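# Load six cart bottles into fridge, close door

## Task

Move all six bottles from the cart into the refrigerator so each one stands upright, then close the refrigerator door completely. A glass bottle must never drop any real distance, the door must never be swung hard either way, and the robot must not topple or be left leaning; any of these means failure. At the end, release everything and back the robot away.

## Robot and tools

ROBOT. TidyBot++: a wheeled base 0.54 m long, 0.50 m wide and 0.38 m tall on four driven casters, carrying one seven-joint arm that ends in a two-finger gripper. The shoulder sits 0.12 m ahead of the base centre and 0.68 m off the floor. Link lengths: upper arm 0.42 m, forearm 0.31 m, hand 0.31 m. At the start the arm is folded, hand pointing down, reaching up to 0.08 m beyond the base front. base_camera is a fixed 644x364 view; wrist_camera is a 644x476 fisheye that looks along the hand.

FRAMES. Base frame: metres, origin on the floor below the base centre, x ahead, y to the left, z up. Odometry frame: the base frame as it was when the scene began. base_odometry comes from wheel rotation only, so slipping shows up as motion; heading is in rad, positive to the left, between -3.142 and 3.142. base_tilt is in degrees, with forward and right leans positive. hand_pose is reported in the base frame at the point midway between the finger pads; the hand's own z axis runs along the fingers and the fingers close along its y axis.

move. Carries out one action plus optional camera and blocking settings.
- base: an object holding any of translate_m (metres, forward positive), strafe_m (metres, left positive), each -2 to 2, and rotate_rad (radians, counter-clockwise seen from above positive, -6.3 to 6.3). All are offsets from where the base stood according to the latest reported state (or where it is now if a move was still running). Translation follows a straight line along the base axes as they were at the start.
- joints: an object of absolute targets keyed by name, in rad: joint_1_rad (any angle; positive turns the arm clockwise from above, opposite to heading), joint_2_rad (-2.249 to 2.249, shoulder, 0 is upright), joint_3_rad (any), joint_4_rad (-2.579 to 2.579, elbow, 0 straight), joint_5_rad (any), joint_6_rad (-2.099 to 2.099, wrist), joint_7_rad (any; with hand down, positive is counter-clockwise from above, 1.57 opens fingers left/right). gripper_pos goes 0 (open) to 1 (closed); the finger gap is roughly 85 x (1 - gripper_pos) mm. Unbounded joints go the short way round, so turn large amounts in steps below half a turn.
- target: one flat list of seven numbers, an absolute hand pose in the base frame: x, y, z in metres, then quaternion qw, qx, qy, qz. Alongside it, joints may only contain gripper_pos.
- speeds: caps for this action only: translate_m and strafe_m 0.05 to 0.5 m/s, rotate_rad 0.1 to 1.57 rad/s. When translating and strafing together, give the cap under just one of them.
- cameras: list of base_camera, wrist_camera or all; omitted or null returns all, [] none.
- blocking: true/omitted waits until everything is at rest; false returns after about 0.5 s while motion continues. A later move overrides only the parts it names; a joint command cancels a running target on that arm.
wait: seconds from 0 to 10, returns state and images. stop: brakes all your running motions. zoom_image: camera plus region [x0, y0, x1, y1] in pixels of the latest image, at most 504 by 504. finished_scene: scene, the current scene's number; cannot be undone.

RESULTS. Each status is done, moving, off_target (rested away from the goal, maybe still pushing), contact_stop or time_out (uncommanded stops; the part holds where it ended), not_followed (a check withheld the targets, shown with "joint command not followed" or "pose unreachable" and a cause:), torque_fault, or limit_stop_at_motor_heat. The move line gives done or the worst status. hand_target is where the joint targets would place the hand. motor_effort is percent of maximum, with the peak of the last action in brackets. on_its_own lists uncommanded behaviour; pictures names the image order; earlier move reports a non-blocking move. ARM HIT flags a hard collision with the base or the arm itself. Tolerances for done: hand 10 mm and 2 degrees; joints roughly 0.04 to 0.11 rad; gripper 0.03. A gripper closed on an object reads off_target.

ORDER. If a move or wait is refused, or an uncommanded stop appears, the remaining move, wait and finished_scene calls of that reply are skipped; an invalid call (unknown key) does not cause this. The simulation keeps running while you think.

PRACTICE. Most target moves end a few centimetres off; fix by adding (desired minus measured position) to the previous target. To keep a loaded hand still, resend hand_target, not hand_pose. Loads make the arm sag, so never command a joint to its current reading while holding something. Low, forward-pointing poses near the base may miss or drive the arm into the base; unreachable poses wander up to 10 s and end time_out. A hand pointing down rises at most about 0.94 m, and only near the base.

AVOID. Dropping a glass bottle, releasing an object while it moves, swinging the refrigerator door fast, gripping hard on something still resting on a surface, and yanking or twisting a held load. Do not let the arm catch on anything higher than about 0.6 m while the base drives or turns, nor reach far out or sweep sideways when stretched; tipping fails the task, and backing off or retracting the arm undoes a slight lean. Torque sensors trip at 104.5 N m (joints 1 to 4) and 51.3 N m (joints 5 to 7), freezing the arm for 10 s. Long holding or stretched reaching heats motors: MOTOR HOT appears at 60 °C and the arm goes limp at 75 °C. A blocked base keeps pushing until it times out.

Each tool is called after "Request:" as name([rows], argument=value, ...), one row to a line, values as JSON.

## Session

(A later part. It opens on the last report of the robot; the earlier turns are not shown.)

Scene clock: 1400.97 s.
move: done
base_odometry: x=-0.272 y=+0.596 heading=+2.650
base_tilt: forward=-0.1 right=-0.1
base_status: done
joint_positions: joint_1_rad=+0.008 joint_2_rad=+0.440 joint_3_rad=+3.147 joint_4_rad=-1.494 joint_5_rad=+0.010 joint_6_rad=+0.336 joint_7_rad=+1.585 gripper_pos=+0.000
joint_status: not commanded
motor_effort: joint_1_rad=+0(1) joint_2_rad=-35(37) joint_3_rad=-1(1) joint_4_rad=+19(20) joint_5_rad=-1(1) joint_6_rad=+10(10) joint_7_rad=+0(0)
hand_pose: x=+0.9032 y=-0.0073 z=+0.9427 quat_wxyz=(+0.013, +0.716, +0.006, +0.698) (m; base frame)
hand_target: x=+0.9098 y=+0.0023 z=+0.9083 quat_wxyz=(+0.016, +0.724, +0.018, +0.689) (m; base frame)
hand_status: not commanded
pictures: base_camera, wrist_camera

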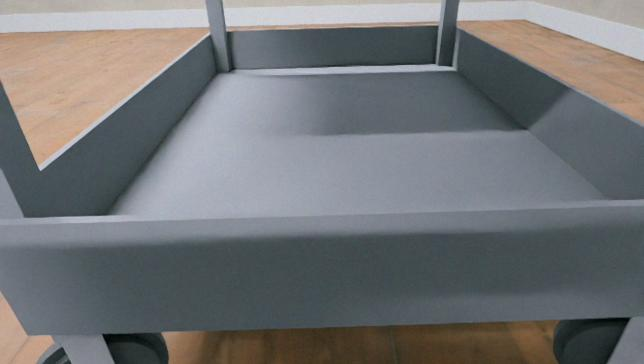

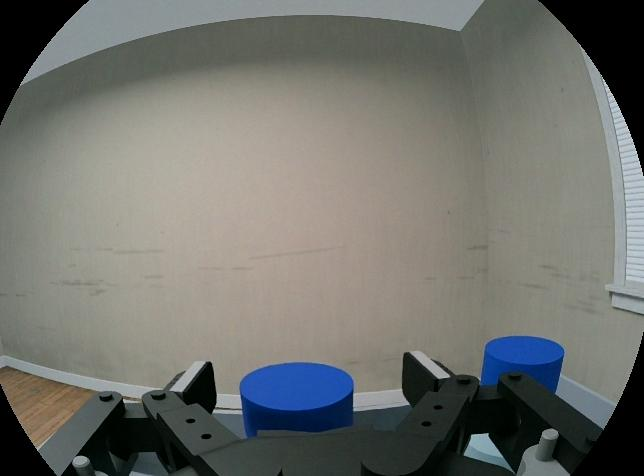

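Request:
move(base={"translate_m": 0.003, "strafe_m": 0.0055}, speeds={"translate_m": 0.1}, cameras=[])

Request:
move(joints={"gripper_pos": 0.5}, cameras=["wrist_camera"])

Request:
move(joints={"gripper_pos": 0.78}, cameras=["wrist_camera"])

Scene clock: 1409.63 s.
move: done
base_odometry: x=-0.277 y=+0.592 heading=+2.650
base_tilt: forward=-0.1 right=-0.1
base_status: done
joint_positions: joint_1_rad=+0.004 joint_2_rad=+0.440 joint_3_rad=+3.147 joint_4_rad=-1.494 joint_5_rad=+0.010 joint_6_rad=+0.336 joint_7_rad=+1.585 gripper_pos=+0.000
joint_status: not commanded
motor_effort: joint_1_rad=-1(3) joint_2_rad=-34(37) joint_3_rad=-1(2) joint_4_rad=+19(19) joint_5_rad=-1(1) joint_6_rad=+10(10) joint_7_rad=+0(0)
hand_pose: x=+0.9032 y=-0.0042 z=+0.9426 quat_wxyz=(+0.011, +0.716, +0.007, +0.698) (m; base frame)
hand_target: x=+0.9098 y=+0.0023 z=+0.9083 quat_wxyz=(+0.016, +0.724, +0.018, +0.689) (m; base frame)
hand_status: not commanded
pictures: none
No camera images: "cameras" was empty.

Scene clock: 1410.47 s.
move: off_target
base_odometry: x=-0.277 y=+0.592 heading=+2.650
base_tilt: forward=-0.1 right=-0.1
base_status: not commanded
joint_positions: joint_1_rad=+0.004 joint_2_rad=+0.440 joint_3_rad=+3.147 joint_4_rad=-1.494 joint_5_rad=+0.010 joint_6_rad=+0.338 joint_7_rad=+1.585 gripper_pos=+0.463
joint_status: gripper_pos off_target (ended at +0.463, target +0.500)
motor_effort: joint_1_rad=-1(2) joint_2_rad=-35(35) joint_3_rad=-1(2) joint_4_rad=+19(19) joint_5_rad=-1(1) joint_6_rad=+9(10) joint_7_rad=+0(1)
hand_pose: x=+0.9033 y=-0.0042 z=+0.9430 quat_wxyz=(+0.011, +0.716, +0.007, +0.698) (m; base frame)
hand_target: x=+0.9098 y=+0.0023 z=+0.9083 quat_wxyz=(+0.016, +0.724, +0.018, +0.689) (m; base frame)
hand_status: not commanded
pictures: wrist_camera

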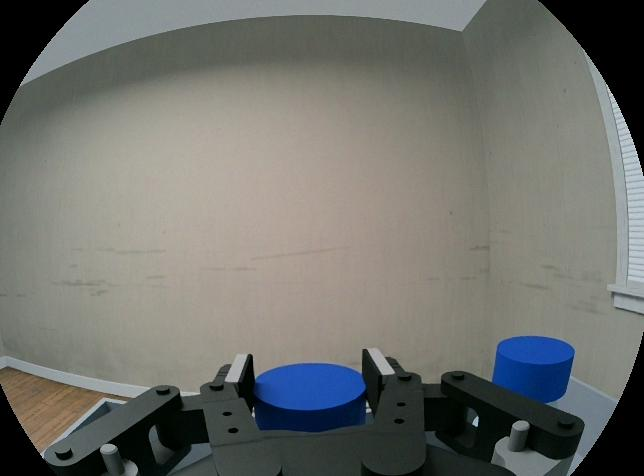

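Scene clock: 1411.13 s.
move: off_target
base_odometry: x=-0.277 y=+0.592 heading=+2.650
base_tilt: forward=-0.1 right=-0.1
base_status: not commanded
joint_positions: joint_1_rad=+0.004 joint_2_rad=+0.440 joint_3_rad=+3.147 joint_4_rad=-1.494 joint_5_rad=+0.010 joint_6_rad=+0.338 joint_7_rad=+1.585 gripper_pos=+0.463
joint_status: gripper_pos off_target (ended at +0.463, target +0.780)
motor_effort: joint_1_rad=-1(2) joint_2_rad=-34(35) joint_3_rad=-1(1) joint_4_rad=+19(19) joint_5_rad=-1(1) joint_6_rad=+9(10) joint_7_rad=+0(0)
hand_pose: x=+0.9033 y=-0.0042 z=+0.9430 quat_wxyz=(+0.011, +0.716, +0.007, +0.698) (m; base frame)
hand_target: x=+0.9098 y=+0.0023 z=+0.9083 quat_wxyz=(+0.016, +0.724, +0.018, +0.689) (m; base frame)
hand_status: not commanded
pictures: wrist_camera

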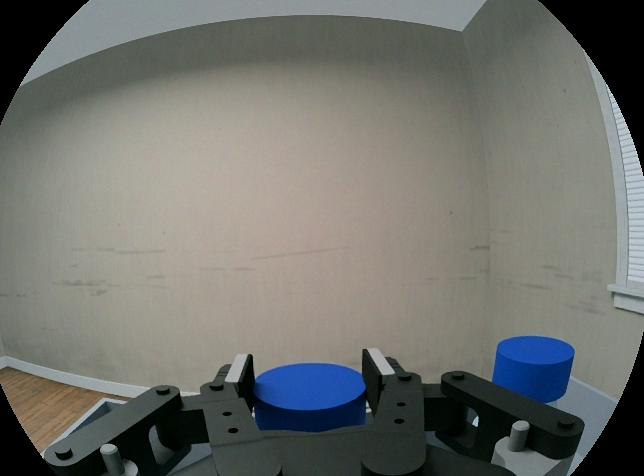

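Request:
move(joints={"joint_2_rad": -0.03, "joint_4_rad": -1.46, "joint_6_rad": -0.15}, cameras=["wrist_camera"])

Request:
move(base={"translate_m": -0.15}, cameras=[])

Request:
move(base={"translate_m": 0.285, "strafe_m": 0.529, "rotate_rad": 1.522}, speeds={"rotate_rad": 0.8, "translate_m": 0.34})

Scene clock: 1435.37 s.
move: done
base_odometry: x=-0.277 y=+0.592 heading=+2.650
base_tilt: forward=-0.1 right=-0.1
base_status: not commanded
joint_positions: joint_1_rad=+0.004 joint_2_rad=-0.003 joint_3_rad=+3.147 joint_4_rad=-1.485 joint_5_rad=+0.010 joint_6_rad=-0.124 joint_7_rad=+1.585 gripper_pos=+0.463
joint_status: all done
motor_effort: joint_1_rad=+0(1) joint_2_rad=-24(42) joint_3_rad=+0(1) joint_4_rad=+23(25) joint_5_rad=-1(1) joint_6_rad=+14(14) joint_7_rad=+0(1)
hand_pose: x=+0.7420 y=-0.0052 z=+1.1191 quat_wxyz=(+0.012, +0.720, +0.005, +0.694) (m; base frame)
hand_target: x=+0.7289 y=+0.0023 z=+1.1436 quat_wxyz=(+0.017, +0.710, +0.018, +0.704) (m; base frame)
hand_status: not commanded
pictures: wrist_camera

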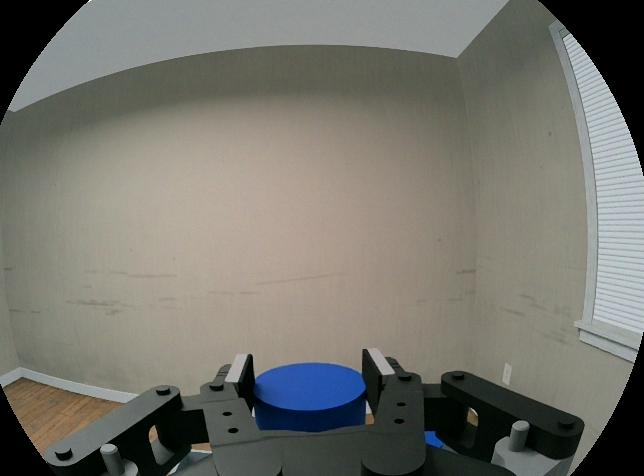

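Scene clock: 1436.77 s.
move: done
base_odometry: x=-0.145 y=+0.521 heading=+2.650
base_tilt: forward=-0.1 right=-0.1
base_status: done
joint_positions: joint_1_rad=+0.004 joint_2_rad=-0.012 joint_3_rad=+3.147 joint_4_rad=-1.485 joint_5_rad=+0.010 joint_6_rad=-0.130 joint_7_rad=+1.585 gripper_pos=+0.463
joint_status: not commanded
motor_effort: joint_1_rad=-1(2) joint_2_rad=-24(30) joint_3_rad=+0(2) joint_4_rad=+23(24) joint_5_rad=-1(1) joint_6_rad=+13(14) joint_7_rad=+0(1)
hand_pose: x=+0.7379 y=-0.0050 z=+1.1232 quat_wxyz=(+0.012, +0.718, +0.005, +0.696) (m; base frame)
hand_target: x=+0.7289 y=+0.0023 z=+1.1436 quat_wxyz=(+0.017, +0.710, +0.018, +0.704) (m; base frame)
hand_status: not commanded
pictures: none
No camera images: "cameras" was empty.

Scene clock: 1439.53 s.
move: done
base_odometry: x=-0.646 y=+0.189 heading=-2.111
base_tilt: forward=-0.1 right=-0.1
base_status: done
joint_positions: joint_1_rad=-0.002 joint_2_rad=-0.012 joint_3_rad=+3.144 joint_4_rad=-1.485 joint_5_rad=+0.010 joint_6_rad=-0.131 joint_7_rad=+1.585 gripper_pos=+0.463
joint_status: not commanded
motor_effort: joint_1_rad=-1(5) joint_2_rad=-23(29) joint_3_rad=-1(5) joint_4_rad=+23(25) joint_5_rad=-1(2) joint_6_rad=+13(15) joint_7_rad=+0(1)
hand_pose: x=+0.7379 y=+0.0002 z=+1.1228 quat_wxyz=(+0.009, +0.719, +0.008, +0.695) (m; base frame)
hand_target: x=+0.7289 y=+0.0023 z=+1.1436 quat_wxyz=(+0.017, +0.710, +0.018, +0.704) (m; base frame)
hand_status: not commanded
pictures: base_camera, wrist_camera

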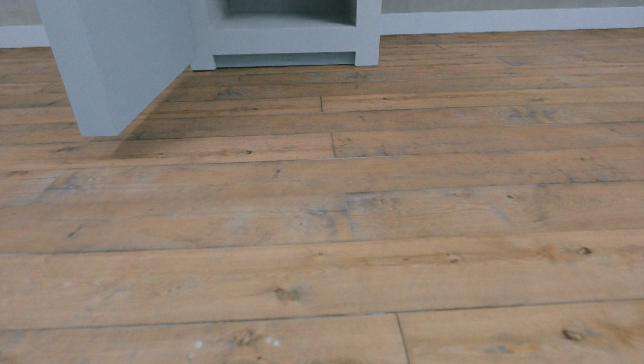

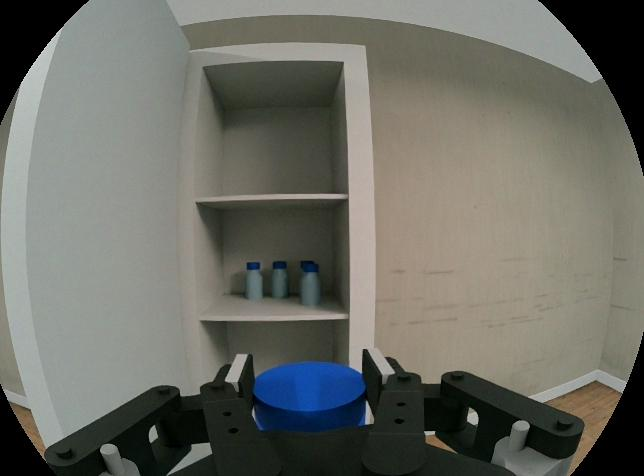

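Request:
move(base={"translate_m": 0.84, "strafe_m": 0.009, "rotate_rad": 0.013}, speeds={"translate_m": 0.35}, joints={"joint_1_rad": -0.064, "joint_2_rad": 0.35, "joint_4_rad": -1.05, "joint_6_rad": -0.21})

Scene clock: 1467.40 s.
move: done
base_odometry: x=-1.070 y=-0.536 heading=-2.097
base_tilt: forward=-0.1 right=-0.1
base_status: done
joint_positions: joint_1_rad=-0.052 joint_2_rad=+0.340 joint_3_rad=+3.144 joint_4_rad=-1.090 joint_5_rad=+0.010 joint_6_rad=-0.191 joint_7_rad=+1.585 gripper_pos=+0.463
joint_status: all done
motor_effort: joint_1_rad=+0(4) joint_2_rad=-36(41) joint_3_rad=-1(3) joint_4_rad=+23(26) joint_5_rad=-1(1) joint_6_rad=+14(15) joint_7_rad=+0(1)
hand_pose: x=+0.8804 y=+0.0387 z=+1.1072 quat_wxyz=(-0.008, +0.724, +0.026, +0.689) (m; base frame)
hand_target: x=+0.8824 y=+0.0512 z=+1.1183 quat_wxyz=(-0.006, +0.720, +0.041, +0.693) (m; base frame)
hand_status: not commanded
pictures: base_camera, wrist_camera

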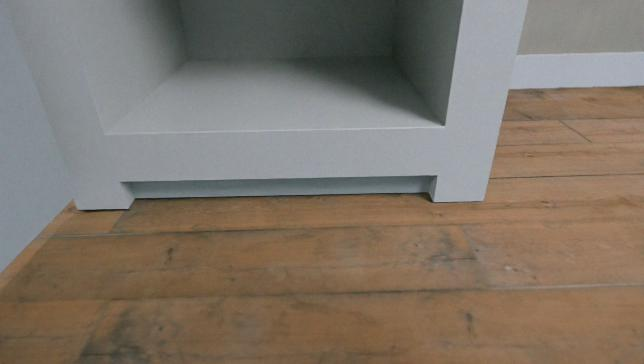

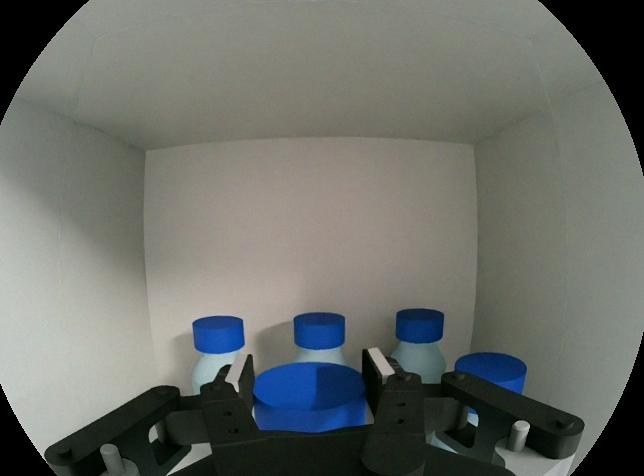

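Request:
move(base={"translate_m": 0.03, "strafe_m": -0.003, "rotate_rad": -0.01}, speeds={"translate_m": 0.15}, joints={"joint_1_rad": -0.064, "joint_2_rad": 0.405, "joint_4_rad": -1.13, "joint_6_rad": -0.08})

Request:
move(joints={"joint_1_rad": -0.064, "joint_2_rad": 0.43, "joint_4_rad": -1.16, "joint_6_rad": -0.02}, cameras=[])

Request:
move(joints={"joint_1_rad": -0.064, "joint_2_rad": 0.445, "joint_4_rad": -1.175, "joint_6_rad": -0.008}, cameras=[])

Request:
move(joints={"joint_1_rad": -0.064, "joint_2_rad": 0.46, "joint_4_rad": -1.19, "joint_6_rad": -0.008})

Scene clock: 1490.37 s.
move: done
base_odometry: x=-1.088 y=-0.560 heading=-2.108
base_tilt: forward=-0.1 right=-0.1
base_status: done
joint_positions: joint_1_rad=-0.057 joint_2_rad=+0.378 joint_3_rad=+3.144 joint_4_rad=-1.112 joint_5_rad=+0.010 joint_6_rad=-0.118 joint_7_rad=+1.585 gripper_pos=+0.463
joint_status: all done
motor_effort: joint_1_rad=+0(3) joint_2_rad=-36(40) joint_3_rad=-1(2) joint_4_rad=+22(25) joint_5_rad=-1(1) joint_6_rad=+11(14) joint_7_rad=+0(0)
hand_pose: x=+0.8976 y=+0.0440 z=+1.0861 quat_wxyz=(-0.010, +0.720, +0.028, +0.693) (m; base frame)
hand_target: x=+0.9082 y=+0.0528 z=+1.0660 quat_wxyz=(-0.006, +0.721, +0.041, +0.691) (m; base frame)
hand_status: not commanded
pictures: base_camera, wrist_camera

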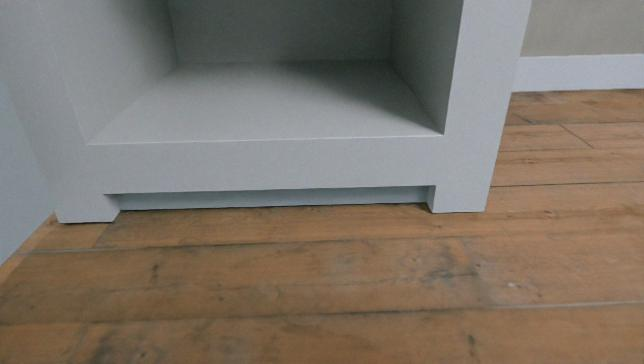

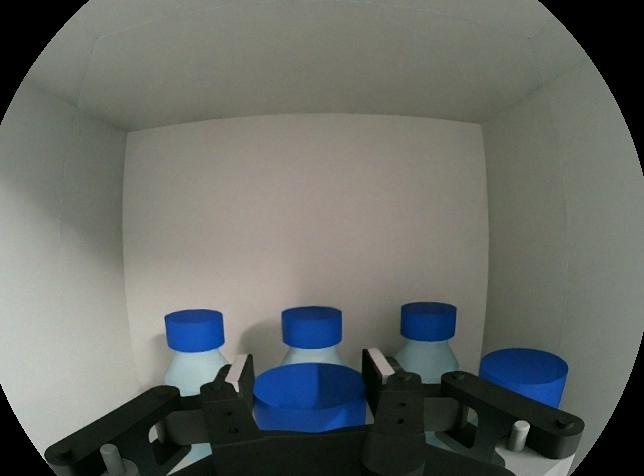

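Scene clock: 1491.00 s.
move: done
base_odometry: x=-1.088 y=-0.560 heading=-2.108
base_tilt: forward=-0.1 right=-0.1
base_status: not commanded
joint_positions: joint_1_rad=-0.057 joint_2_rad=+0.382 joint_3_rad=+3.144 joint_4_rad=-1.134 joint_5_rad=+0.010 joint_6_rad=-0.066 joint_7_rad=+1.585 gripper_pos=+0.463
joint_status: all done
motor_effort: joint_1_rad=-1(1) joint_2_rad=-35(36) joint_3_rad=-1(1) joint_4_rad=+21(23) joint_5_rad=-1(1) joint_6_rad=+11(12) joint_7_rad=+0(0)
hand_pose: x=+0.8999 y=+0.0443 z=+1.0854 quat_wxyz=(-0.010, +0.711, +0.028, +0.703) (m; base frame)
hand_target: x=+0.9180 y=+0.0535 z=+1.0460 quat_wxyz=(-0.006, +0.720, +0.041, +0.693) (m; base frame)
hand_status: not commanded
pictures: none
No camera images: "cameras" was empty.

Scene clock: 1491.53 s.
move: done
base_odometry: x=-1.088 y=-0.560 heading=-2.108
base_tilt: forward=-0.1 right=-0.1
base_status: not commanded
joint_positions: joint_1_rad=-0.057 joint_2_rad=+0.384 joint_3_rad=+3.144 joint_4_rad=-1.140 joint_5_rad=+0.010 joint_6_rad=-0.051 joint_7_rad=+1.585 gripper_pos=+0.463
joint_status: all done
motor_effort: joint_1_rad=+0(2) joint_2_rad=-33(36) joint_3_rad=-1(1) joint_4_rad=+20(22) joint_5_rad=-1(1) joint_6_rad=+9(11) joint_7_rad=+0(0)
hand_pose: x=+0.9008 y=+0.0444 z=+1.0852 quat_wxyz=(-0.010, +0.708, +0.028, +0.706) (m; base frame)
hand_target: x=+0.9231 y=+0.0538 z=+1.0284 quat_wxyz=(-0.006, +0.726, +0.041, +0.687) (m; base frame)
hand_status: not commanded
pictures: none
No camera images: "cameras" was empty.

Scene clock: 1492.07 s.
move: done
base_odometry: x=-1.088 y=-0.560 heading=-2.108
base_tilt: forward=-0.1 right=-0.1
base_status: not commanded
joint_positions: joint_1_rad=-0.057 joint_2_rad=+0.385 joint_3_rad=+3.144 joint_4_rad=-1.145 joint_5_rad=+0.010 joint_6_rad=-0.041 joint_7_rad=+1.585 gripper_pos=+0.463
joint_status: all done
motor_effort: joint_1_rad=-1(1) joint_2_rad=-31(33) joint_3_rad=-1(1) joint_4_rad=+18(20) joint_5_rad=-1(1) joint_6_rad=+8(10) joint_7_rad=+0(0)
hand_pose: x=+0.9011 y=+0.0444 z=+1.0848 quat_wxyz=(-0.010, +0.706, +0.028, +0.707) (m; base frame)
hand_target: x=+0.9275 y=+0.0541 z=+1.0069 quat_wxyz=(-0.006, +0.736, +0.042, +0.676) (m; base frame)
hand_status: not commanded
pictures: base_camera, wrist_camera

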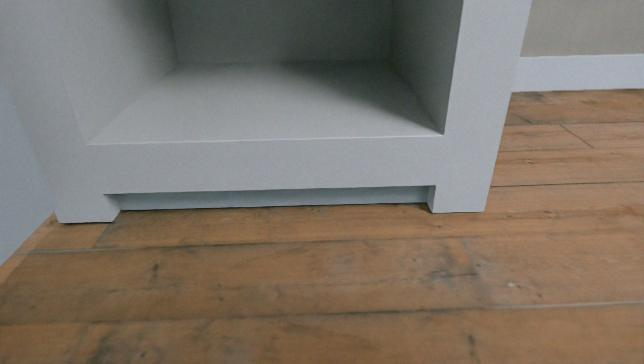

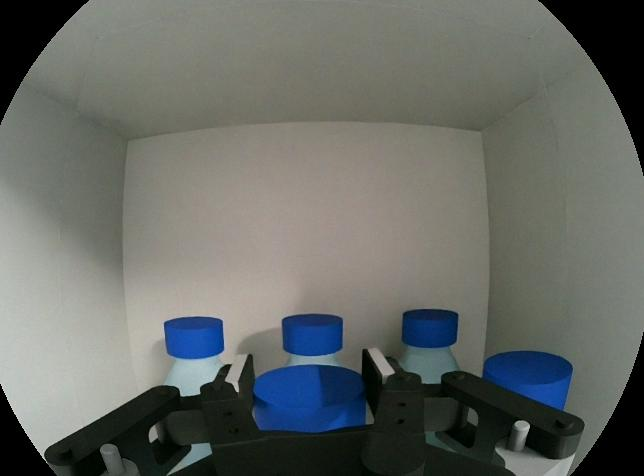

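Request:
move(joints={"gripper_pos": 0.4}, cameras=[])

Request:
move(joints={"gripper_pos": 0.05})

Scene clock: 1499.77 s.
move: done
base_odometry: x=-1.088 y=-0.560 heading=-2.108
base_tilt: forward=-0.1 right=-0.1
base_status: not commanded
joint_positions: joint_1_rad=-0.057 joint_2_rad=+0.396 joint_3_rad=+3.144 joint_4_rad=-1.149 joint_5_rad=+0.010 joint_6_rad=-0.040 joint_7_rad=+1.585 gripper_pos=+0.400
joint_status: all done
motor_effort: joint_1_rad=-2(2) joint_2_rad=-33(33) joint_3_rad=-1(2) joint_4_rad=+19(19) joint_5_rad=-1(2) joint_6_rad=+8(9) joint_7_rad=+0(1)
hand_pose: x=+0.9056 y=+0.0447 z=+1.0737 quat_wxyz=(-0.010, +0.712, +0.028, +0.702) (m; base frame)
hand_target: x=+0.9275 y=+0.0541 z=+1.0069 quat_wxyz=(-0.006, +0.736, +0.042, +0.676) (m; base frame)
hand_status: not commanded
pictures: none
No camera images: "cameras" was empty.

Scene clock: 1500.50 s.
move: done
base_odometry: x=-1.088 y=-0.560 heading=-2.108
base_tilt: forward=-0.1 right=-0.1
base_status: not commanded
joint_positions: joint_1_rad=-0.057 joint_2_rad=+0.403 joint_3_rad=+3.144 joint_4_rad=-1.155 joint_5_rad=+0.010 joint_6_rad=-0.040 joint_7_rad=+1.585 gripper_pos=+0.050
joint_status: all done
motor_effort: joint_1_rad=+0(2) joint_2_rad=-34(35) joint_3_rad=-1(2) joint_4_rad=+20(20) joint_5_rad=-1(1) joint_6_rad=+9(10) joint_7_rad=+0(0)
hand_pose: x=+0.9084 y=+0.0450 z=+1.0643 quat_wxyz=(-0.010, +0.716, +0.029, +0.697) (m; base frame)
hand_target: x=+0.9275 y=+0.0541 z=+1.0069 quat_wxyz=(-0.006, +0.736, +0.042, +0.676) (m; base frame)
hand_status: not commanded
pictures: base_camera, wrist_camera

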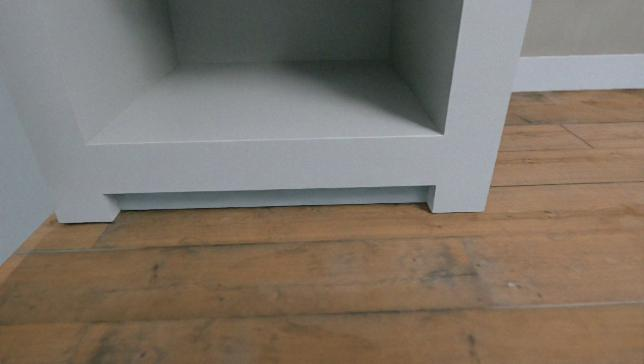

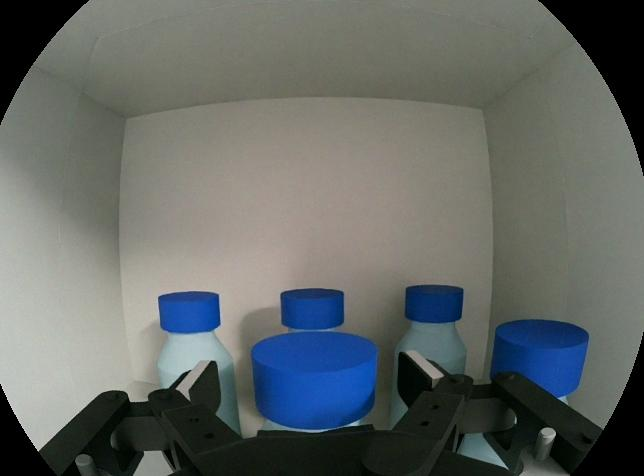

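Request:
move(base={"translate_m": -0.43}, speeds={"translate_m": 0.35}, joints={"joint_2_rad": -0.03, "joint_4_rad": -1.46, "joint_6_rad": -0.15}, cameras=["wrist_camera"])

Request:
move(base={"translate_m": -1.11, "strafe_m": 0.221, "rotate_rad": -1.525}, speeds={"translate_m": 0.5, "rotate_rad": 0.75}, joints={"joint_1_rad": 0.0, "gripper_pos": 0.0}, cameras=[])

Request:
move(joints={"joint_1_rad": 0.0, "joint_2_rad": 0.48, "joint_4_rad": -1.522, "joint_6_rad": 0.382})

Scene clock: 1515.80 s.
move: done
base_odometry: x=-0.868 y=-0.191 heading=-2.108
base_tilt: forward=-0.1 right=-0.1
base_status: done
joint_positions: joint_1_rad=-0.059 joint_2_rad=-0.028 joint_3_rad=+3.144 joint_4_rad=-1.424 joint_5_rad=+0.010 joint_6_rad=-0.107 joint_7_rad=+1.585 gripper_pos=+0.050
joint_status: all done
motor_effort: joint_1_rad=-1(2) joint_2_rad=-20(40) joint_3_rad=+0(2) joint_4_rad=+19(22) joint_5_rad=-1(1) joint_6_rad=+9(11) joint_7_rad=+0(1)
hand_pose: x=+0.7263 y=+0.0352 z=+1.1785 quat_wxyz=(-0.011, +0.682, +0.027, +0.731) (m; base frame)
hand_target: x=+0.7275 y=+0.0413 z=+1.1436 quat_wxyz=(-0.006, +0.709, +0.041, +0.704) (m; base frame)
hand_status: not commanded
pictures: wrist_camera

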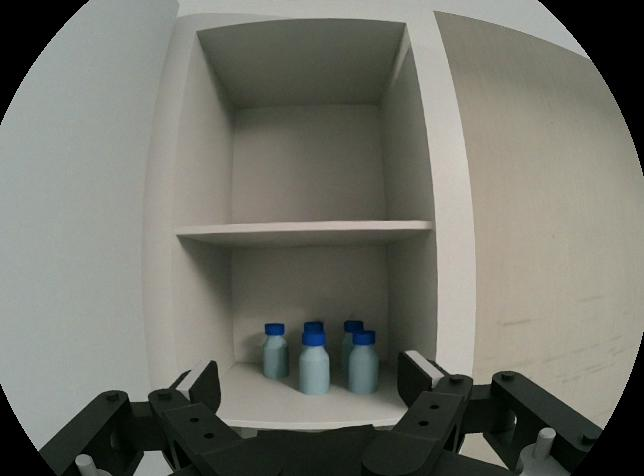

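Scene clock: 1519.27 s.
move: done
base_odometry: x=-0.110 y=+0.650 heading=+2.649
base_tilt: forward=-0.1 right=-0.1
base_status: done
joint_positions: joint_1_rad=+0.004 joint_2_rad=-0.028 joint_3_rad=+3.143 joint_4_rad=-1.426 joint_5_rad=+0.010 joint_6_rad=-0.109 joint_7_rad=+1.585 gripper_pos=+0.000
joint_status: all done
motor_effort: joint_1_rad=+0(4) joint_2_rad=-20(24) joint_3_rad=-1(4) joint_4_rad=+20(20) joint_5_rad=-1(1) joint_6_rad=+9(10) joint_7_rad=+0(1)
hand_pose: x=+0.7275 y=-0.0023 z=+1.1763 quat_wxyz=(+0.011, +0.684, +0.006, +0.729) (m; base frame)
hand_target: x=+0.7289 y=+0.0023 z=+1.1436 quat_wxyz=(+0.017, +0.710, +0.018, +0.704) (m; base frame)
hand_status: not commanded
pictures: none
No camera images: "cameras" was empty.

Scene clock: 1521.20 s.
move: done
base_odometry: x=-0.110 y=+0.650 heading=+2.649
base_tilt: forward=-0.1 right=-0.1
base_status: not commanded
joint_positions: joint_1_rad=+0.004 joint_2_rad=+0.439 joint_3_rad=+3.143 joint_4_rad=-1.494 joint_5_rad=+0.010 joint_6_rad=+0.332 joint_7_rad=+1.585 gripper_pos=+0.000
joint_status: all done
motor_effort: joint_1_rad=+0(1) joint_2_rad=-35(39) joint_3_rad=-1(1) joint_4_rad=+19(21) joint_5_rad=-1(1) joint_6_rad=+10(11) joint_7_rad=+0(1)
hand_pose: x=+0.9029 y=-0.0016 z=+0.9422 quat_wxyz=(+0.009, +0.717, +0.008, +0.697) (m; base frame)
hand_target: x=+0.9098 y=+0.0023 z=+0.9083 quat_wxyz=(+0.016, +0.724, +0.018, +0.689) (m; base frame)
hand_status: not commanded
pictures: base_camera, wrist_camera

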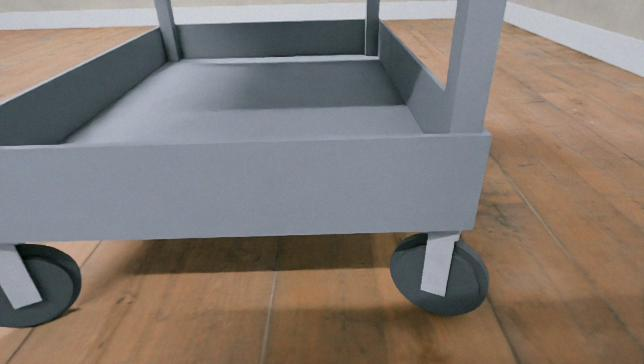

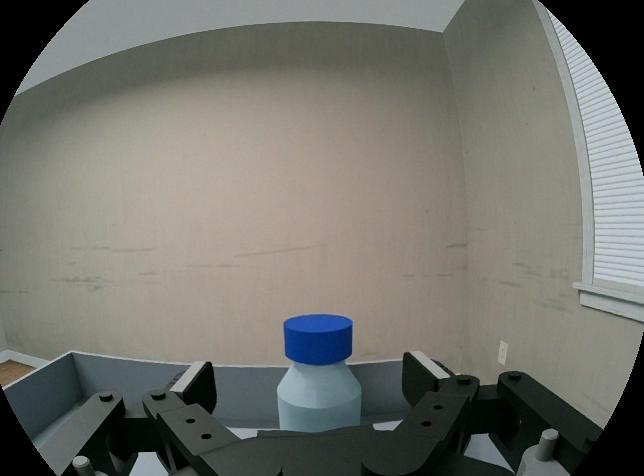

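Request:
move(base={"translate_m": 0.105, "strafe_m": -0.008}, speeds={"translate_m": 0.15})

Scene clock: 1530.30 s.
move: done
base_odometry: x=-0.199 y=+0.707 heading=+2.649
base_tilt: forward=-0.1 right=-0.1
base_status: done
joint_positions: joint_1_rad=+0.004 joint_2_rad=+0.440 joint_3_rad=+3.143 joint_4_rad=-1.494 joint_5_rad=+0.010 joint_6_rad=+0.336 joint_7_rad=+1.585 gripper_pos=+0.000
joint_status: not commanded
motor_effort: joint_1_rad=-1(2) joint_2_rad=-34(38) joint_3_rad=-1(1) joint_4_rad=+19(20) joint_5_rad=-1(1) joint_6_rad=+10(11) joint_7_rad=+0(0)
hand_pose: x=+0.9032 y=-0.0014 z=+0.9425 quat_wxyz=(+0.009, +0.716, +0.008, +0.698) (m; base frame)
hand_target: x=+0.9098 y=+0.0023 z=+0.9083 quat_wxyz=(+0.016, +0.724, +0.018, +0.689) (m; base frame)
hand_status: not commanded
pictures: base_camera, wrist_camera

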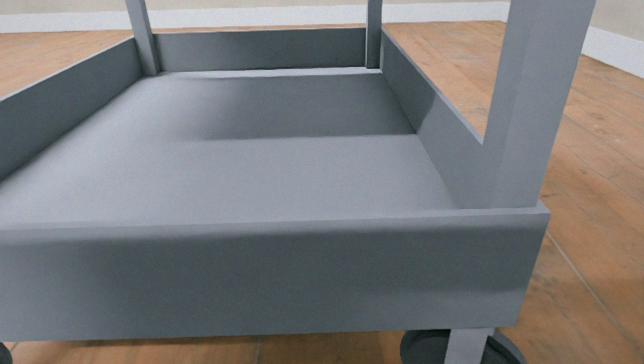

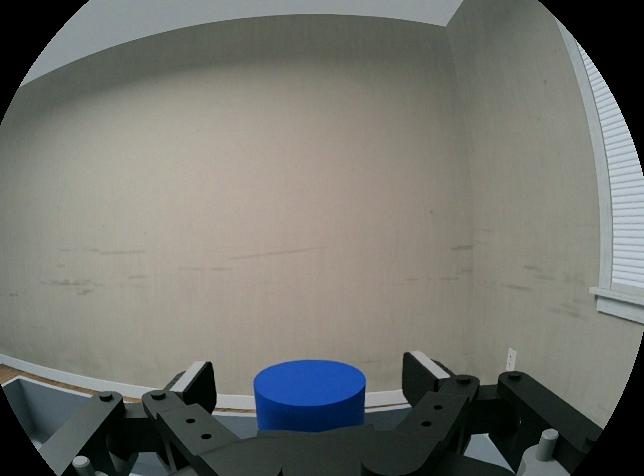

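Request:
move(base={"translate_m": 0.006}, speeds={"translate_m": 0.1}, cameras=[])

Request:
move(joints={"gripper_pos": 0.5}, cameras=["wrist_camera"])

Request:
move(joints={"gripper_pos": 0.78}, cameras=[])

Scene clock: 1542.10 s.
move: done
base_odometry: x=-0.204 y=+0.710 heading=+2.649
base_tilt: forward=-0.1 right=-0.1
base_status: done
joint_positions: joint_1_rad=+0.004 joint_2_rad=+0.441 joint_3_rad=+3.143 joint_4_rad=-1.494 joint_5_rad=+0.010 joint_6_rad=+0.337 joint_7_rad=+1.585 gripper_pos=+0.000
joint_status: not commanded
motor_effort: joint_1_rad=+0(2) joint_2_rad=-34(39) joint_3_rad=-1(1) joint_4_rad=+19(20) joint_5_rad=-1(1) joint_6_rad=+9(10) joint_7_rad=+0(0)
hand_pose: x=+0.9035 y=-0.0014 z=+0.9418 quat_wxyz=(+0.009, +0.717, +0.008, +0.697) (m; base frame)
hand_target: x=+0.9098 y=+0.0023 z=+0.9083 quat_wxyz=(+0.016, +0.724, +0.018, +0.689) (m; base frame)
hand_status: not commanded
pictures: none
No camera images: "cameras" was empty.

Scene clock: 1542.93 s.
move: off_target
base_odometry: x=-0.204 y=+0.710 heading=+2.649
base_tilt: forward=-0.1 right=-0.1
base_status: not commanded
joint_positions: joint_1_rad=+0.004 joint_2_rad=+0.441 joint_3_rad=+3.143 joint_4_rad=-1.494 joint_5_rad=+0.010 joint_6_rad=+0.338 joint_7_rad=+1.585 gripper_pos=+0.458
joint_status: gripper_pos off_target (ended at +0.458, target +0.500)
motor_effort: joint_1_rad=-1(1) joint_2_rad=-35(35) joint_3_rad=-1(1) joint_4_rad=+19(19) joint_5_rad=-1(1) joint_6_rad=+10(10) joint_7_rad=+0(0)
hand_pose: x=+0.9036 y=-0.0014 z=+0.9422 quat_wxyz=(+0.009, +0.716, +0.008, +0.698) (m; base frame)
hand_target: x=+0.9098 y=+0.0023 z=+0.9083 quat_wxyz=(+0.016, +0.724, +0.018, +0.689) (m; base frame)
hand_status: not commanded
pictures: wrist_camera

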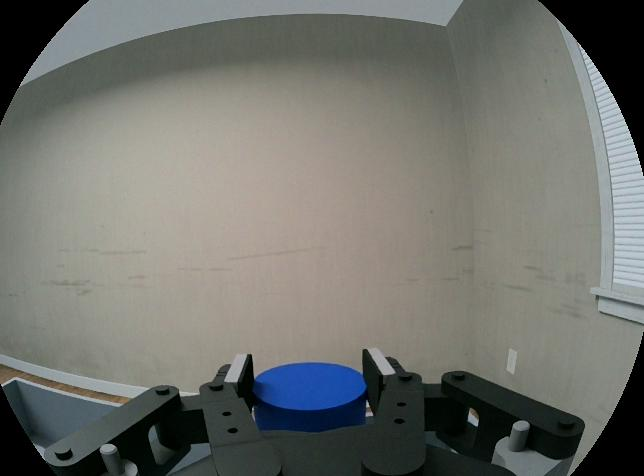

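Scene clock: 1543.60 s.
move: off_target
base_odometry: x=-0.204 y=+0.710 heading=+2.649
base_tilt: forward=-0.1 right=-0.1
base_status: not commanded
joint_positions: joint_1_rad=+0.004 joint_2_rad=+0.441 joint_3_rad=+3.143 joint_4_rad=-1.494 joint_5_rad=+0.010 joint_6_rad=+0.338 joint_7_rad=+1.585 gripper_pos=+0.458
joint_status: gripper_pos off_target (ended at +0.458, target +0.780)
motor_effort: joint_1_rad=+0(1) joint_2_rad=-35(35) joint_3_rad=-1(1) joint_4_rad=+20(20) joint_5_rad=-1(1) joint_6_rad=+9(11) joint_7_rad=+0(0)
hand_pose: x=+0.9036 y=-0.0014 z=+0.9422 quat_wxyz=(+0.009, +0.716, +0.008, +0.698) (m; base frame)
hand_target: x=+0.9098 y=+0.0023 z=+0.9083 quat_wxyz=(+0.016, +0.724, +0.018, +0.689) (m; base frame)
hand_status: not commanded
pictures: none
No camera images: "cameras" was empty.

Request:
move(joints={"joint_2_rad": -0.03, "joint_4_rad": -1.46, "joint_6_rad": -0.15}, cameras=["wrist_camera"])

Request:
move(base={"translate_m": -0.2}, cameras=[])

Request:
move(base={"translate_m": 0.343, "strafe_m": 0.668, "rotate_rad": 1.534}, speeds={"rotate_rad": 0.75, "translate_m": 0.36})

Scene clock: 1564.00 s.
move: done
base_odometry: x=-0.204 y=+0.710 heading=+2.649
base_tilt: forward=-0.1 right=-0.1
base_status: not commanded
joint_positions: joint_1_rad=+0.004 joint_2_rad=-0.003 joint_3_rad=+3.143 joint_4_rad=-1.485 joint_5_rad=+0.010 joint_6_rad=-0.124 joint_7_rad=+1.585 gripper_pos=+0.458
joint_status: all done
motor_effort: joint_1_rad=-1(1) joint_2_rad=-24(42) joint_3_rad=+0(1) joint_4_rad=+24(25) joint_5_rad=-1(1) joint_6_rad=+12(14) joint_7_rad=+0(1)
hand_pose: x=+0.7421 y=-0.0022 z=+1.1189 quat_wxyz=(+0.011, +0.720, +0.007, +0.694) (m; base frame)
hand_target: x=+0.7289 y=+0.0023 z=+1.1436 quat_wxyz=(+0.017, +0.710, +0.018, +0.704) (m; base frame)
hand_status: not commanded
pictures: wrist_camera

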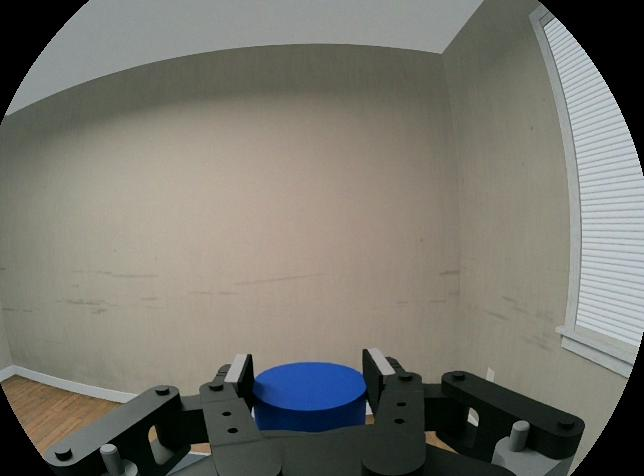

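Scene clock: 1565.60 s.
move: done
base_odometry: x=-0.028 y=+0.615 heading=+2.649
base_tilt: forward=-0.1 right=-0.1
base_status: done
joint_positions: joint_1_rad=+0.003 joint_2_rad=-0.012 joint_3_rad=+3.143 joint_4_rad=-1.485 joint_5_rad=+0.010 joint_6_rad=-0.130 joint_7_rad=+1.585 gripper_pos=+0.458
joint_status: not commanded
motor_effort: joint_1_rad=+0(2) joint_2_rad=-23(29) joint_3_rad=+0(2) joint_4_rad=+23(25) joint_5_rad=-1(1) joint_6_rad=+13(14) joint_7_rad=+0(1)
hand_pose: x=+0.7378 y=-0.0019 z=+1.1232 quat_wxyz=(+0.011, +0.718, +0.007, +0.696) (m; base frame)
hand_target: x=+0.7289 y=+0.0023 z=+1.1436 quat_wxyz=(+0.017, +0.710, +0.018, +0.704) (m; base frame)
hand_status: not commanded
pictures: none
No camera images: "cameras" was empty.

Scene clock: 1568.70 s.
move: done
base_odometry: x=-0.646 y=+0.189 heading=-2.100
base_tilt: forward=-0.1 right=-0.1
base_status: done
joint_positions: joint_1_rad=+0.000 joint_2_rad=-0.012 joint_3_rad=+3.145 joint_4_rad=-1.485 joint_5_rad=+0.010 joint_6_rad=-0.131 joint_7_rad=+1.585 gripper_pos=+0.458
joint_status: not commanded
motor_effort: joint_1_rad=+0(5) joint_2_rad=-24(28) joint_3_rad=+0(5) joint_4_rad=+23(25) joint_5_rad=-1(2) joint_6_rad=+13(14) joint_7_rad=+0(1)
hand_pose: x=+0.7378 y=-0.0013 z=+1.1229 quat_wxyz=(+0.010, +0.719, +0.007, +0.695) (m; base frame)
hand_target: x=+0.7289 y=+0.0023 z=+1.1436 quat_wxyz=(+0.017, +0.710, +0.018, +0.704) (m; base frame)
hand_status: not commanded
pictures: base_camera, wrist_camera

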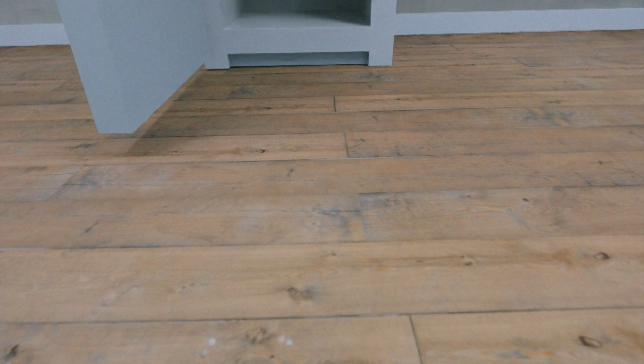

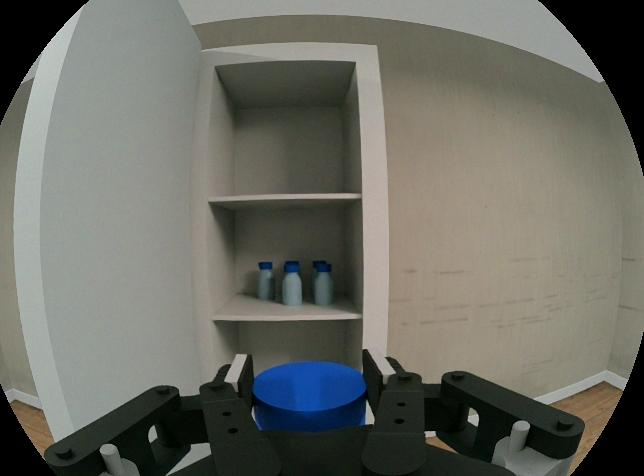

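Request:
move(base={"translate_m": 0.8, "strafe_m": 0.0, "rotate_rad": -0.027}, speeds={"translate_m": 0.35}, joints={"joint_1_rad": -0.19, "joint_2_rad": 0.35, "joint_4_rad": -1.05, "joint_6_rad": -0.21})

Scene clock: 1604.10 s.
move: done
base_odometry: x=-1.050 y=-0.502 heading=-2.127
base_tilt: forward=-0.1 right=-0.1
base_status: done
joint_positions: joint_1_rad=-0.181 joint_2_rad=+0.339 joint_3_rad=+3.145 joint_4_rad=-1.090 joint_5_rad=+0.010 joint_6_rad=-0.191 joint_7_rad=+1.585 gripper_pos=+0.458
joint_status: all done
motor_effort: joint_1_rad=-1(3) joint_2_rad=-37(41) joint_3_rad=-1(3) joint_4_rad=+23(25) joint_5_rad=-1(2) joint_6_rad=+13(14) joint_7_rad=+0(1)
hand_pose: x=+0.8690 y=+0.1359 z=+1.1075 quat_wxyz=(-0.052, +0.721, +0.073, +0.688) (m; base frame)
hand_target: x=+0.8699 y=+0.1467 z=+1.1183 quat_wxyz=(-0.049, +0.716, +0.086, +0.691) (m; base frame)
hand_status: not commanded
pictures: base_camera, wrist_camera

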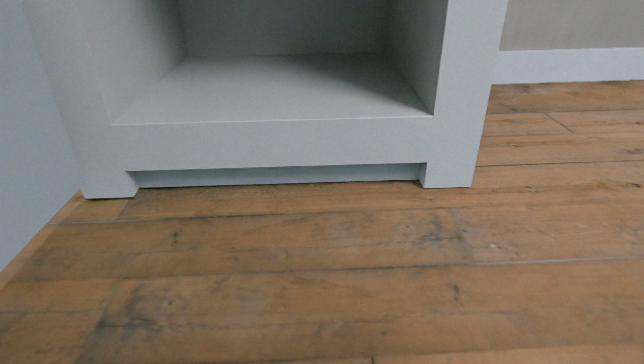

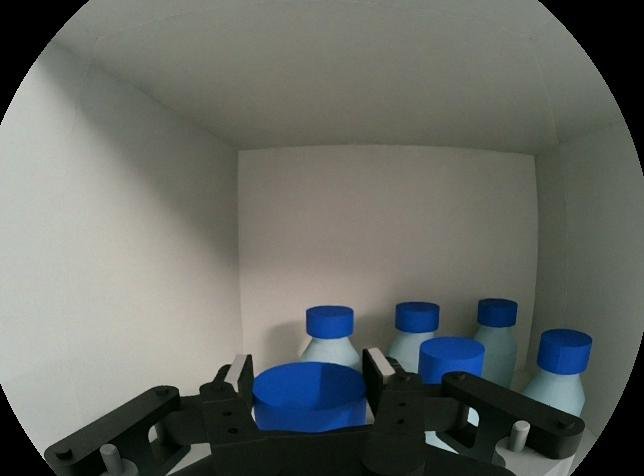

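Request:
move(base={"translate_m": 0.03, "rotate_rad": 0.01}, speeds={"translate_m": 0.15}, joints={"joint_1_rad": -0.19, "joint_2_rad": 0.405, "joint_4_rad": -1.13, "joint_6_rad": -0.08})

Scene clock: 1624.07 s.
move: done
base_odometry: x=-1.066 y=-0.527 heading=-2.116
base_tilt: forward=-0.1 right=-0.1
base_status: done
joint_positions: joint_1_rad=-0.187 joint_2_rad=+0.377 joint_3_rad=+3.145 joint_4_rad=-1.113 joint_5_rad=+0.010 joint_6_rad=-0.119 joint_7_rad=+1.585 gripper_pos=+0.458
joint_status: all done
motor_effort: joint_1_rad=-1(4) joint_2_rad=-36(40) joint_3_rad=+0(3) joint_4_rad=+22(25) joint_5_rad=-1(1) joint_6_rad=+11(15) joint_7_rad=+0(1)
hand_pose: x=+0.8852 y=+0.1436 z=+1.0863 quat_wxyz=(-0.054, +0.717, +0.075, +0.691) (m; base frame)
hand_target: x=+0.8953 y=+0.1516 z=+1.0660 quat_wxyz=(-0.049, +0.717, +0.087, +0.690) (m; base frame)
hand_status: not commanded
pictures: base_camera, wrist_camera

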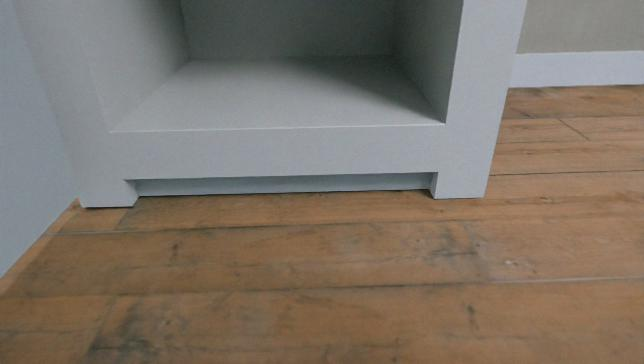

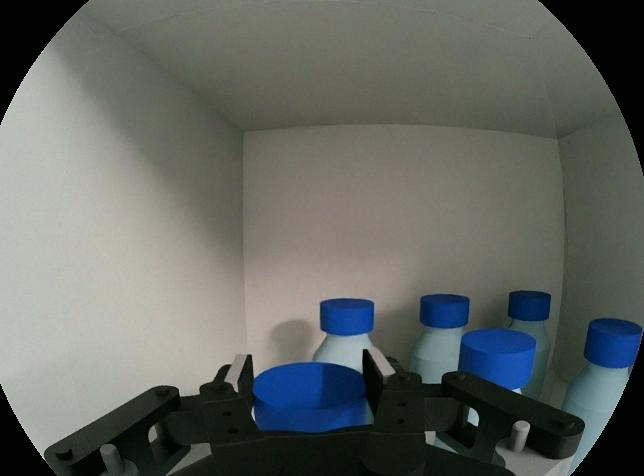

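Request:
move(joints={"joint_1_rad": -0.19, "joint_2_rad": 0.43, "joint_4_rad": -1.16, "joint_6_rad": -0.02})

Scene clock: 1647.87 s.
move: done
base_odometry: x=-1.066 y=-0.527 heading=-2.116
base_tilt: forward=-0.1 right=-0.1
base_status: not commanded
joint_positions: joint_1_rad=-0.187 joint_2_rad=+0.382 joint_3_rad=+3.145 joint_4_rad=-1.135 joint_5_rad=+0.010 joint_6_rad=-0.066 joint_7_rad=+1.585 gripper_pos=+0.458
joint_status: all done
motor_effort: joint_1_rad=+0(1) joint_2_rad=-34(37) joint_3_rad=-1(1) joint_4_rad=+21(22) joint_5_rad=-1(1) joint_6_rad=+10(12) joint_7_rad=+0(0)
hand_pose: x=+0.8877 y=+0.1442 z=+1.0855 quat_wxyz=(-0.055, +0.707, +0.074, +0.701) (m; base frame)
hand_target: x=+0.9049 y=+0.1534 z=+1.0460 quat_wxyz=(-0.049, +0.716, +0.086, +0.691) (m; base frame)
hand_status: not commanded
pictures: base_camera, wrist_camera

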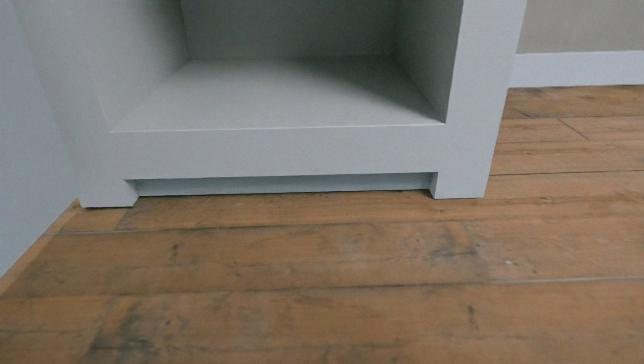

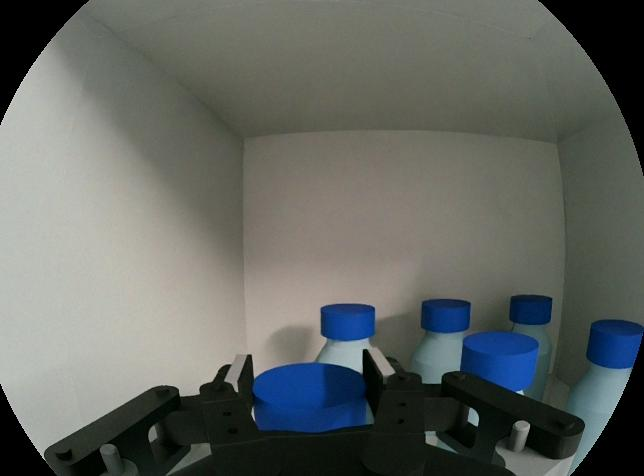

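Request:
move(joints={"joint_1_rad": -0.19, "joint_2_rad": 0.445, "joint_4_rad": -1.175, "joint_6_rad": -0.008}, cameras=[])

Request:
move(joints={"joint_1_rad": -0.19, "joint_2_rad": 0.46, "joint_4_rad": -1.19, "joint_6_rad": -0.008})

Scene clock: 1654.90 s.
move: done
base_odometry: x=-1.066 y=-0.527 heading=-2.116
base_tilt: forward=-0.1 right=-0.1
base_status: not commanded
joint_positions: joint_1_rad=-0.187 joint_2_rad=+0.384 joint_3_rad=+3.145 joint_4_rad=-1.141 joint_5_rad=+0.010 joint_6_rad=-0.050 joint_7_rad=+1.585 gripper_pos=+0.458
joint_status: all done
motor_effort: joint_1_rad=+0(1) joint_2_rad=-32(35) joint_3_rad=-1(1) joint_4_rad=+20(21) joint_5_rad=-1(1) joint_6_rad=+11(11) joint_7_rad=+0(0)
hand_pose: x=+0.8885 y=+0.1444 z=+1.0853 quat_wxyz=(-0.055, +0.705, +0.074, +0.704) (m; base frame)
hand_target: x=+0.9099 y=+0.1544 z=+1.0283 quat_wxyz=(-0.049, +0.722, +0.087, +0.685) (m; base frame)
hand_status: not commanded
pictures: none
No camera images: "cameras" was empty.

Scene clock: 1655.43 s.
move: done
base_odometry: x=-1.066 y=-0.527 heading=-2.116
base_tilt: forward=-0.1 right=-0.1
base_status: not commanded
joint_positions: joint_1_rad=-0.187 joint_2_rad=+0.385 joint_3_rad=+3.145 joint_4_rad=-1.145 joint_5_rad=+0.010 joint_6_rad=-0.041 joint_7_rad=+1.585 gripper_pos=+0.458
joint_status: all done
motor_effort: joint_1_rad=-1(2) joint_2_rad=-30(33) joint_3_rad=-1(1) joint_4_rad=+18(19) joint_5_rad=-1(1) joint_6_rad=+7(10) joint_7_rad=+0(1)
hand_pose: x=+0.8888 y=+0.1445 z=+1.0850 quat_wxyz=(-0.055, +0.703, +0.074, +0.705) (m; base frame)
hand_target: x=+0.9143 y=+0.1552 z=+1.0069 quat_wxyz=(-0.048, +0.732, +0.088, +0.674) (m; base frame)
hand_status: not commanded
pictures: base_camera, wrist_camera

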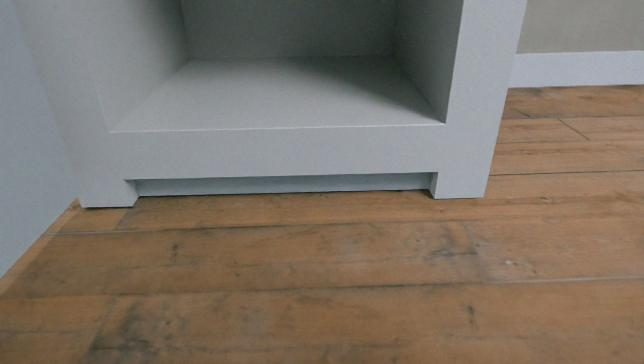

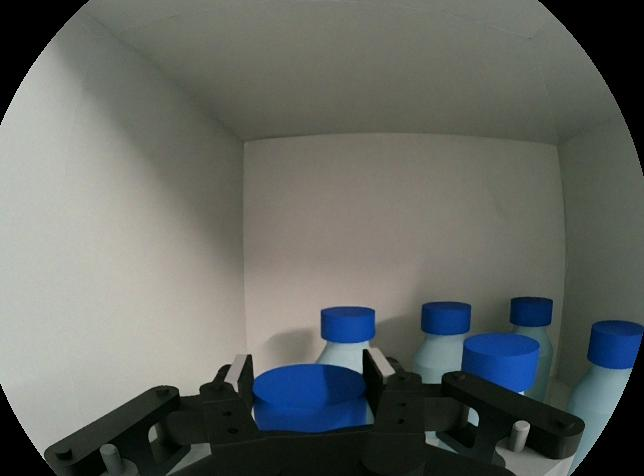

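Request:
move(joints={"gripper_pos": 0.4})

Scene clock: 1664.23 s.
move: done
base_odometry: x=-1.066 y=-0.527 heading=-2.116
base_tilt: forward=-0.1 right=-0.1
base_status: not commanded
joint_positions: joint_1_rad=-0.187 joint_2_rad=+0.393 joint_3_rad=+3.145 joint_4_rad=-1.147 joint_5_rad=+0.010 joint_6_rad=-0.040 joint_7_rad=+1.585 gripper_pos=+0.400
joint_status: all done
motor_effort: joint_1_rad=-2(2) joint_2_rad=-32(33) joint_3_rad=-2(2) joint_4_rad=+18(19) joint_5_rad=-1(1) joint_6_rad=+8(9) joint_7_rad=+0(1)
hand_pose: x=+0.8920 y=+0.1451 z=+1.0777 quat_wxyz=(-0.055, +0.706, +0.074, +0.702) (m; base frame)
hand_target: x=+0.9143 y=+0.1552 z=+1.0069 quat_wxyz=(-0.048, +0.732, +0.088, +0.674) (m; base frame)
hand_status: not commanded
pictures: base_camera, wrist_camera

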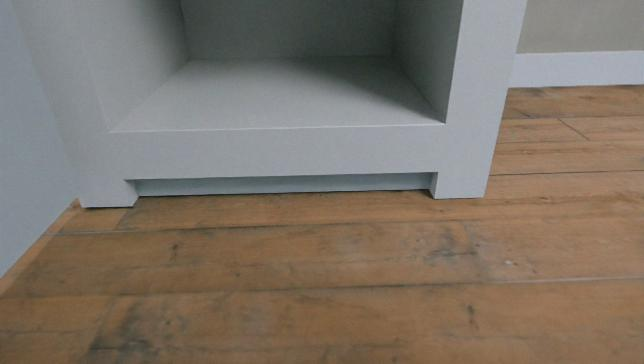

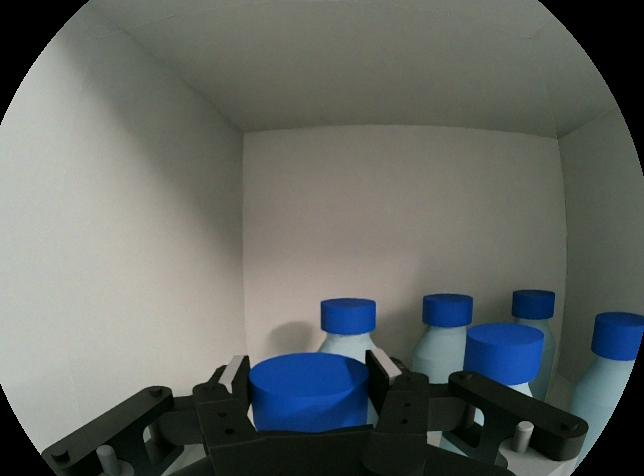

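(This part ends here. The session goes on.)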